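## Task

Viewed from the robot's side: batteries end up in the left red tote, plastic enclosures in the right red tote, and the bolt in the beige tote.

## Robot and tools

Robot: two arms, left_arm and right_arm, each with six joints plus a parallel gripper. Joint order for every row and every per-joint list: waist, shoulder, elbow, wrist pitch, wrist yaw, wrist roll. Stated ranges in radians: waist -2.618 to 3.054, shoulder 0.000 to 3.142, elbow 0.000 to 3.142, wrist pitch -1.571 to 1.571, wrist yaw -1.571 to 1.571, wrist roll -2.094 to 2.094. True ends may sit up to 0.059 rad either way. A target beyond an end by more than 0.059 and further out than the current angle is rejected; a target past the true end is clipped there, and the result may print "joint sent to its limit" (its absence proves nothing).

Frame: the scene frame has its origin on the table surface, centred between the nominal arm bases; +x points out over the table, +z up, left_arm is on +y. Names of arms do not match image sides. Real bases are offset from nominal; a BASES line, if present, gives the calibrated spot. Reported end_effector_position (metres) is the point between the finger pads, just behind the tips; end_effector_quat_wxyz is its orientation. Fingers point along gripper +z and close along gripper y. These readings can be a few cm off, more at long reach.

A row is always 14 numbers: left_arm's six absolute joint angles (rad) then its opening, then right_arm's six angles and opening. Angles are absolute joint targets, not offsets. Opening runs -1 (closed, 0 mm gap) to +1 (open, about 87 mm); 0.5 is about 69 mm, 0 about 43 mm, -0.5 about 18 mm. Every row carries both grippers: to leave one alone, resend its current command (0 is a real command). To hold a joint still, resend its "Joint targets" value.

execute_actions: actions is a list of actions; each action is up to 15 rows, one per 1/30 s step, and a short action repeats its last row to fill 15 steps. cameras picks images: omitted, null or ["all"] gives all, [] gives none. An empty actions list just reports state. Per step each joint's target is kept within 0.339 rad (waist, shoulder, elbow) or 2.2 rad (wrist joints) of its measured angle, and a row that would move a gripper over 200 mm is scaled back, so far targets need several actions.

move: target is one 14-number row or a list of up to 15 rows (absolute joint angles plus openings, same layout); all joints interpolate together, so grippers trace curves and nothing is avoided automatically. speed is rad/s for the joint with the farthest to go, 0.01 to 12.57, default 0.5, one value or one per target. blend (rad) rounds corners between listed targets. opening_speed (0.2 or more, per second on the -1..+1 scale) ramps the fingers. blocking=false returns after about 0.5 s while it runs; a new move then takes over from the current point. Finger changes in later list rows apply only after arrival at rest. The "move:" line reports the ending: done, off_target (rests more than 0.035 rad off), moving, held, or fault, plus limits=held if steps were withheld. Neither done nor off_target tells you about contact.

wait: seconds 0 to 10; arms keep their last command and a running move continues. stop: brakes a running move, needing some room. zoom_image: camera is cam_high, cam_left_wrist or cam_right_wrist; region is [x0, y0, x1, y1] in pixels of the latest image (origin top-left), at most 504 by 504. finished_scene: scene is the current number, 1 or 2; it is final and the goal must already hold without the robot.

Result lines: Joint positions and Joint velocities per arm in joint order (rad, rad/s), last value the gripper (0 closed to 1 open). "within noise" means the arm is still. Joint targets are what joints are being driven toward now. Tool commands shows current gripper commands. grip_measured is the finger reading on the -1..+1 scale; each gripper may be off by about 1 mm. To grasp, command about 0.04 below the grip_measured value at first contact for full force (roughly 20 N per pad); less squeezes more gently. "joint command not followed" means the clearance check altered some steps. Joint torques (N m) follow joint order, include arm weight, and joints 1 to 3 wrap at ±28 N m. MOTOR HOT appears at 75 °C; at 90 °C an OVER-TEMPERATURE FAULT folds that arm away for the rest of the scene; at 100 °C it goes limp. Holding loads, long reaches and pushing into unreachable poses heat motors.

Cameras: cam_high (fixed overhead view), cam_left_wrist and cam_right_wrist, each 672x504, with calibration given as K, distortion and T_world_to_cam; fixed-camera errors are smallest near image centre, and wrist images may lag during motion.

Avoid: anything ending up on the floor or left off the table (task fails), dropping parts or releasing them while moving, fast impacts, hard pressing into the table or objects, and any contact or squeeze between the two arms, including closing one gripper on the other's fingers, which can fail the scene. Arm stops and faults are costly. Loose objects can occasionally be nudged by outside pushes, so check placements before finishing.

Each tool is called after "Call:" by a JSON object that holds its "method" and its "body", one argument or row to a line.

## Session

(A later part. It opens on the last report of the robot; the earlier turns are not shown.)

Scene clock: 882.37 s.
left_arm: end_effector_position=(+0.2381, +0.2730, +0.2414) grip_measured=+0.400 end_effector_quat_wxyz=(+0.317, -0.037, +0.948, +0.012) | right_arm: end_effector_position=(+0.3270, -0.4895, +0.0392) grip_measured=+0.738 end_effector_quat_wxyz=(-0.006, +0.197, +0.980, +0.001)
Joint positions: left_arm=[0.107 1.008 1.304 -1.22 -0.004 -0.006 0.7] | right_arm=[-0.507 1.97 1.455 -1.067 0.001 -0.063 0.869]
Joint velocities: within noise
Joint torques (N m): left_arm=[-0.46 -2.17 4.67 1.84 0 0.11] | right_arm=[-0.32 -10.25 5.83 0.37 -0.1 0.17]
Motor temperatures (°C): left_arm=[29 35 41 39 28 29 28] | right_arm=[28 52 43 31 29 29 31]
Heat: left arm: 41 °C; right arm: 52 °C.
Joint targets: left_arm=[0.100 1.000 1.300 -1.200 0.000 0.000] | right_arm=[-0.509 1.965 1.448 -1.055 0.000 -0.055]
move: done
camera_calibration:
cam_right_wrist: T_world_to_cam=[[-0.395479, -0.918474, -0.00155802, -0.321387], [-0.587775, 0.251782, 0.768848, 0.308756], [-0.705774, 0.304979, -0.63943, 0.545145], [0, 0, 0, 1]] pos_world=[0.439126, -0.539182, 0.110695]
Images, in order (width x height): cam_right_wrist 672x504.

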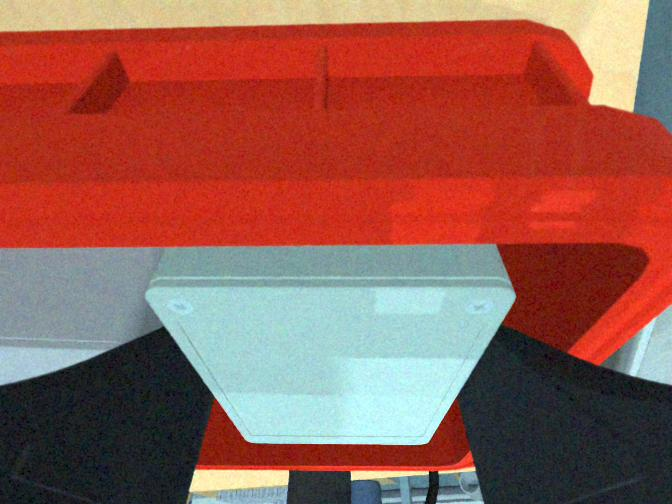

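Call:
{"method": "move", "body": {
  "target": [0.1,1.0,1.3,-1.2,0,0,0.4,-0.509,1.965,1.424,-1.03,0,-0.055,0.5],
  "cameras": [],
  "speed": 0.06
}}

Scene clock: 886.63 s.
left_arm: end_effector_position=(+0.2381, +0.2730, +0.2414) grip_measured=+0.400 end_effector_quat_wxyz=(+0.317, -0.037, +0.948, +0.012) | right_arm: end_effector_position=(+0.3273, -0.4894, +0.0377) grip_measured=+0.738 end_effector_quat_wxyz=(-0.004, +0.197, +0.980, +0.001)
Joint positions: left_arm=[0.107 1.008 1.304 -1.22 -0.004 -0.006 0.7] | right_arm=[-0.507 1.97 1.449 -1.059 0 -0.063 0.869]
Joint velocities: within noise
Joint torques (N m): left_arm=[-0.54 -2.25 4.64 1.83 0.01 0.1] | right_arm=[-0.32 -10.24 3.95 0.55 -0.09 0.17]
Motor temperatures (°C): left_arm=[29 35 41 39 28 29 28] | right_arm=[28 51 43 31 29 29 31]
Heat: left arm: 41 °C; right arm: 51 °C.
Joint targets: left_arm=[0.100 1.000 1.300 -1.200 0.000 0.000] | right_arm=[-0.509 1.965 1.424 -1.030 0.000 -0.055]
move: done
No camera images: "cameras" was empty.

Contact reached. Open and lift.

Call:
{"method": "move", "body": {
  "target": [0.1,1.0,1.3,-1.2,0,0,0.4,-0.509,1.965,1.444,-1.05,0,-0.055,0.92],
  "cameras": ["cam_right_wrist"],
  "opening_speed": 0.3
}}

Call:
{"method": "move", "body": {
  "target": [0.1,1.0,1.3,-1.2,0,0,0.4,-0.509,1.97,1.64,-1.241,0,-0.055,0.92],
  "cameras": ["cam_right_wrist"],
  "speed": 0.15
}}

Scene clock: 893.47 s.
left_arm: end_effector_position=(+0.2381, +0.2730, +0.2414) grip_measured=+0.400 end_effector_quat_wxyz=(+0.317, -0.037, +0.948, +0.012) | right_arm: end_effector_position=(+0.3273, -0.4894, +0.0376) grip_measured=+0.920 end_effector_quat_wxyz=(-0.004, +0.197, +0.980, +0.001)
Joint positions: left_arm=[0.107 1.008 1.304 -1.22 -0.004 -0.006 0.7] | right_arm=[-0.507 1.97 1.448 -1.058 0 -0.063 0.96]
Joint velocities: within noise
Joint torques (N m): left_arm=[-0.4 -2.19 4.71 1.83 0.05 0.11] | right_arm=[-0.32 -10.25 6.06 0.35 -0.09 0.17]
Motor temperatures (°C): left_arm=[29 35 41 39 28 29 28] | right_arm=[28 51 43 31 29 29 31]
Heat: left arm: 41 °C; right arm: 51 °C.
Joint targets: left_arm=[0.100 1.000 1.300 -1.200 0.000 0.000] | right_arm=[-0.509 1.965 1.444 -1.050 0.000 -0.055]
move: done
camera_calibration:
cam_right_wrist: T_world_to_cam=[[-0.395576, -0.91843, -0.00254048, -0.321083], [-0.589933, 0.251967, 0.767132, 0.311027], [-0.703917, 0.304958, -0.641484, 0.543753], [0, 0, 0, 1]] pos_world=[0.439229, -0.539082, 0.109395]
Images, in order (width x height): cam_right_wrist 672x504.

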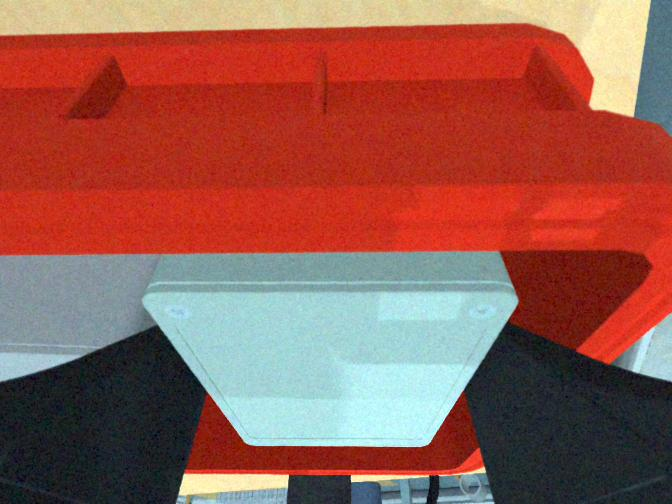

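Scene clock: 895.37 s.
left_arm: end_effector_position=(+0.2381, +0.2730, +0.2414) grip_measured=+0.400 end_effector_quat_wxyz=(+0.317, -0.037, +0.948, +0.012) | right_arm: end_effector_position=(+0.3319, -0.4917, +0.0783) grip_measured=+0.920 end_effector_quat_wxyz=(-0.010, +0.197, +0.980, +0.003)
Joint positions: left_arm=[0.107 1.008 1.304 -1.22 -0.004 -0.006 0.7] | right_arm=[-0.507 1.97 1.611 -1.233 0 -0.063 0.96]
Joint velocities: within noise
Joint torques (N m): left_arm=[-0.51 -2.22 4.67 1.81 0.03 0.09] | right_arm=[-0.32 -9.88 9.5 0.18 -0.09 0.17]
Motor temperatures (°C): left_arm=[29 35 41 39 28 29 28] | right_arm=[28 51 43 31 29 29 31]
Heat: left arm: 41 °C; right arm: 51 °C.
Joint targets: left_arm=[0.100 1.000 1.300 -1.200 0.000 0.000] | right_arm=[-0.509 1.970 1.640 -1.241 0.000 -0.055]
move: done
camera_calibration:
cam_right_wrist: T_world_to_cam=[[-0.395573, -0.918429, -0.00318588, -0.321191], [-0.581756, 0.247879, 0.774672, 0.277823], [-0.710691, 0.308293, -0.632355, 0.577114], [0, 0, 0, 1]] pos_world=[0.44472, -0.541778, 0.148696]
Images, in order (width x height): cam_right_wrist 672x504.

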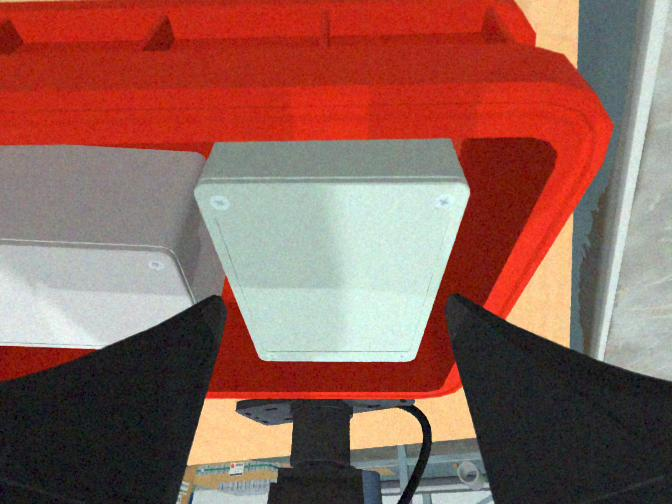

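Placed. Retreat a bit and verify.

Call:
{"method": "move", "body": {
  "target": [0.1,1.0,1.3,-1.2,0,0,0.4,-0.509,1.87,1.9,-1.5,0,-0.055,0.92],
  "speed": 0.4
}}

Call:
{"method": "zoom_image", "body": {
  "camera": "cam_high",
  "region": [190, 130, 430, 400]
}}

Scene clock: 900.57 s.
left_arm: end_effector_position=(+0.2381, +0.2730, +0.2414) grip_measured=+0.400 end_effector_quat_wxyz=(+0.317, -0.037, +0.948, +0.012) | right_arm: end_effector_position=(+0.3298, -0.4906, +0.1670) grip_measured=+0.920 end_effector_quat_wxyz=(+0.028, +0.197, +0.980, -0.007)
Joint positions: left_arm=[0.107 1.008 1.304 -1.22 -0.004 -0.006 0.7] | right_arm=[-0.507 1.898 1.877 -1.492 0 -0.063 0.96]
Joint velocities: within noise
Joint torques (N m): left_arm=[-0.47 -2.22 4.7 1.83 0.03 0.1] | right_arm=[-0.32 -11.93 8.9 0.31 -0.09 0.17]
Motor temperatures (°C): left_arm=[29 35 41 39 28 29 28] | right_arm=[28 51 43 31 29 29 30]
Heat: left arm: 41 °C; right arm: 51 °C.
Joint targets: left_arm=[0.100 1.000 1.300 -1.200 0.000 0.000] | right_arm=[-0.509 1.870 1.900 -1.500 0.000 -0.055]
move: done
camera_calibration:
cam_left_wrist: T_world_to_cam=[[0.0699844, -0.997544, -0.00299535, 0.255667], [-0.975951, -0.0690904, 0.20675, 0.227569], [-0.206449, -0.011546, -0.978389, 0.423708], [0, 0, 0, 1]] pos_world=[0.291678, 0.275654, 0.368267]
cam_right_wrist: T_world_to_cam=[[-0.39549, -0.91847, 0.000903604, -0.321466], [-0.634805, 0.274056, 0.722438, 0.246604], [-0.663785, 0.285144, -0.691435, 0.614308], [0, 0, 0, 1]] pos_world=[0.437177, -0.538006, 0.246889]

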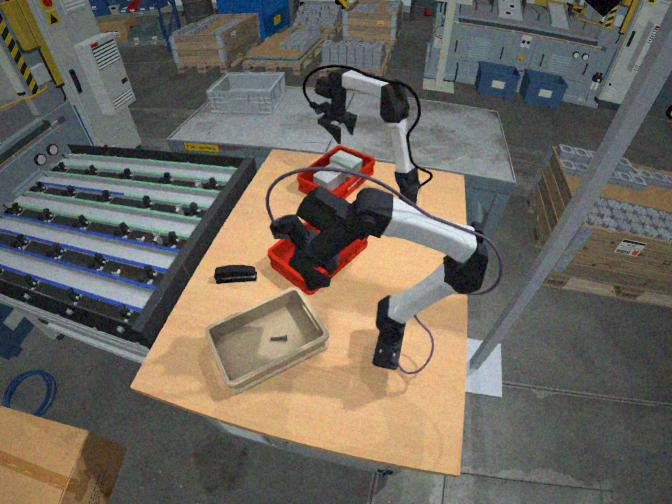

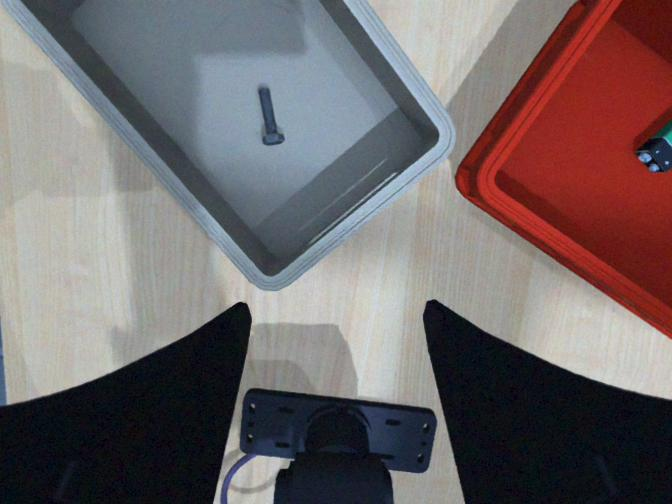

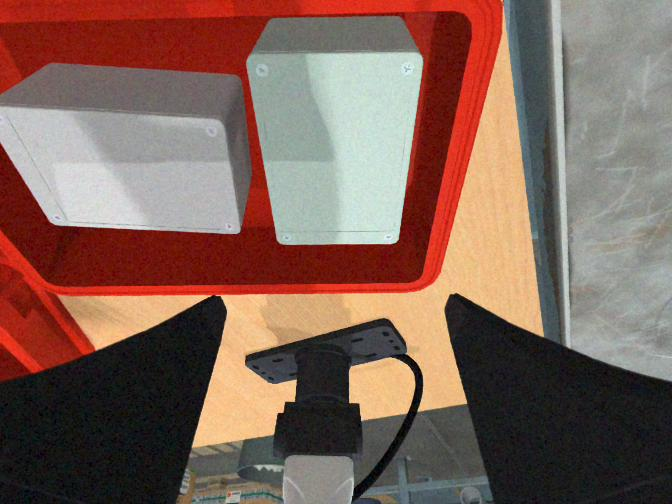

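Scaled by 1.867.

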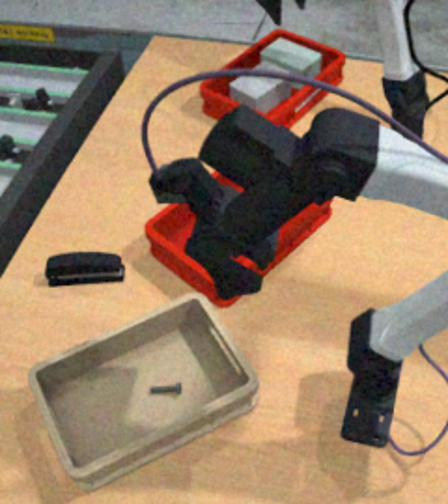

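All in place.

Call:
{"method": "finished_scene", "body": {
  "scene": 1
}}

The scene is finished: the task was done.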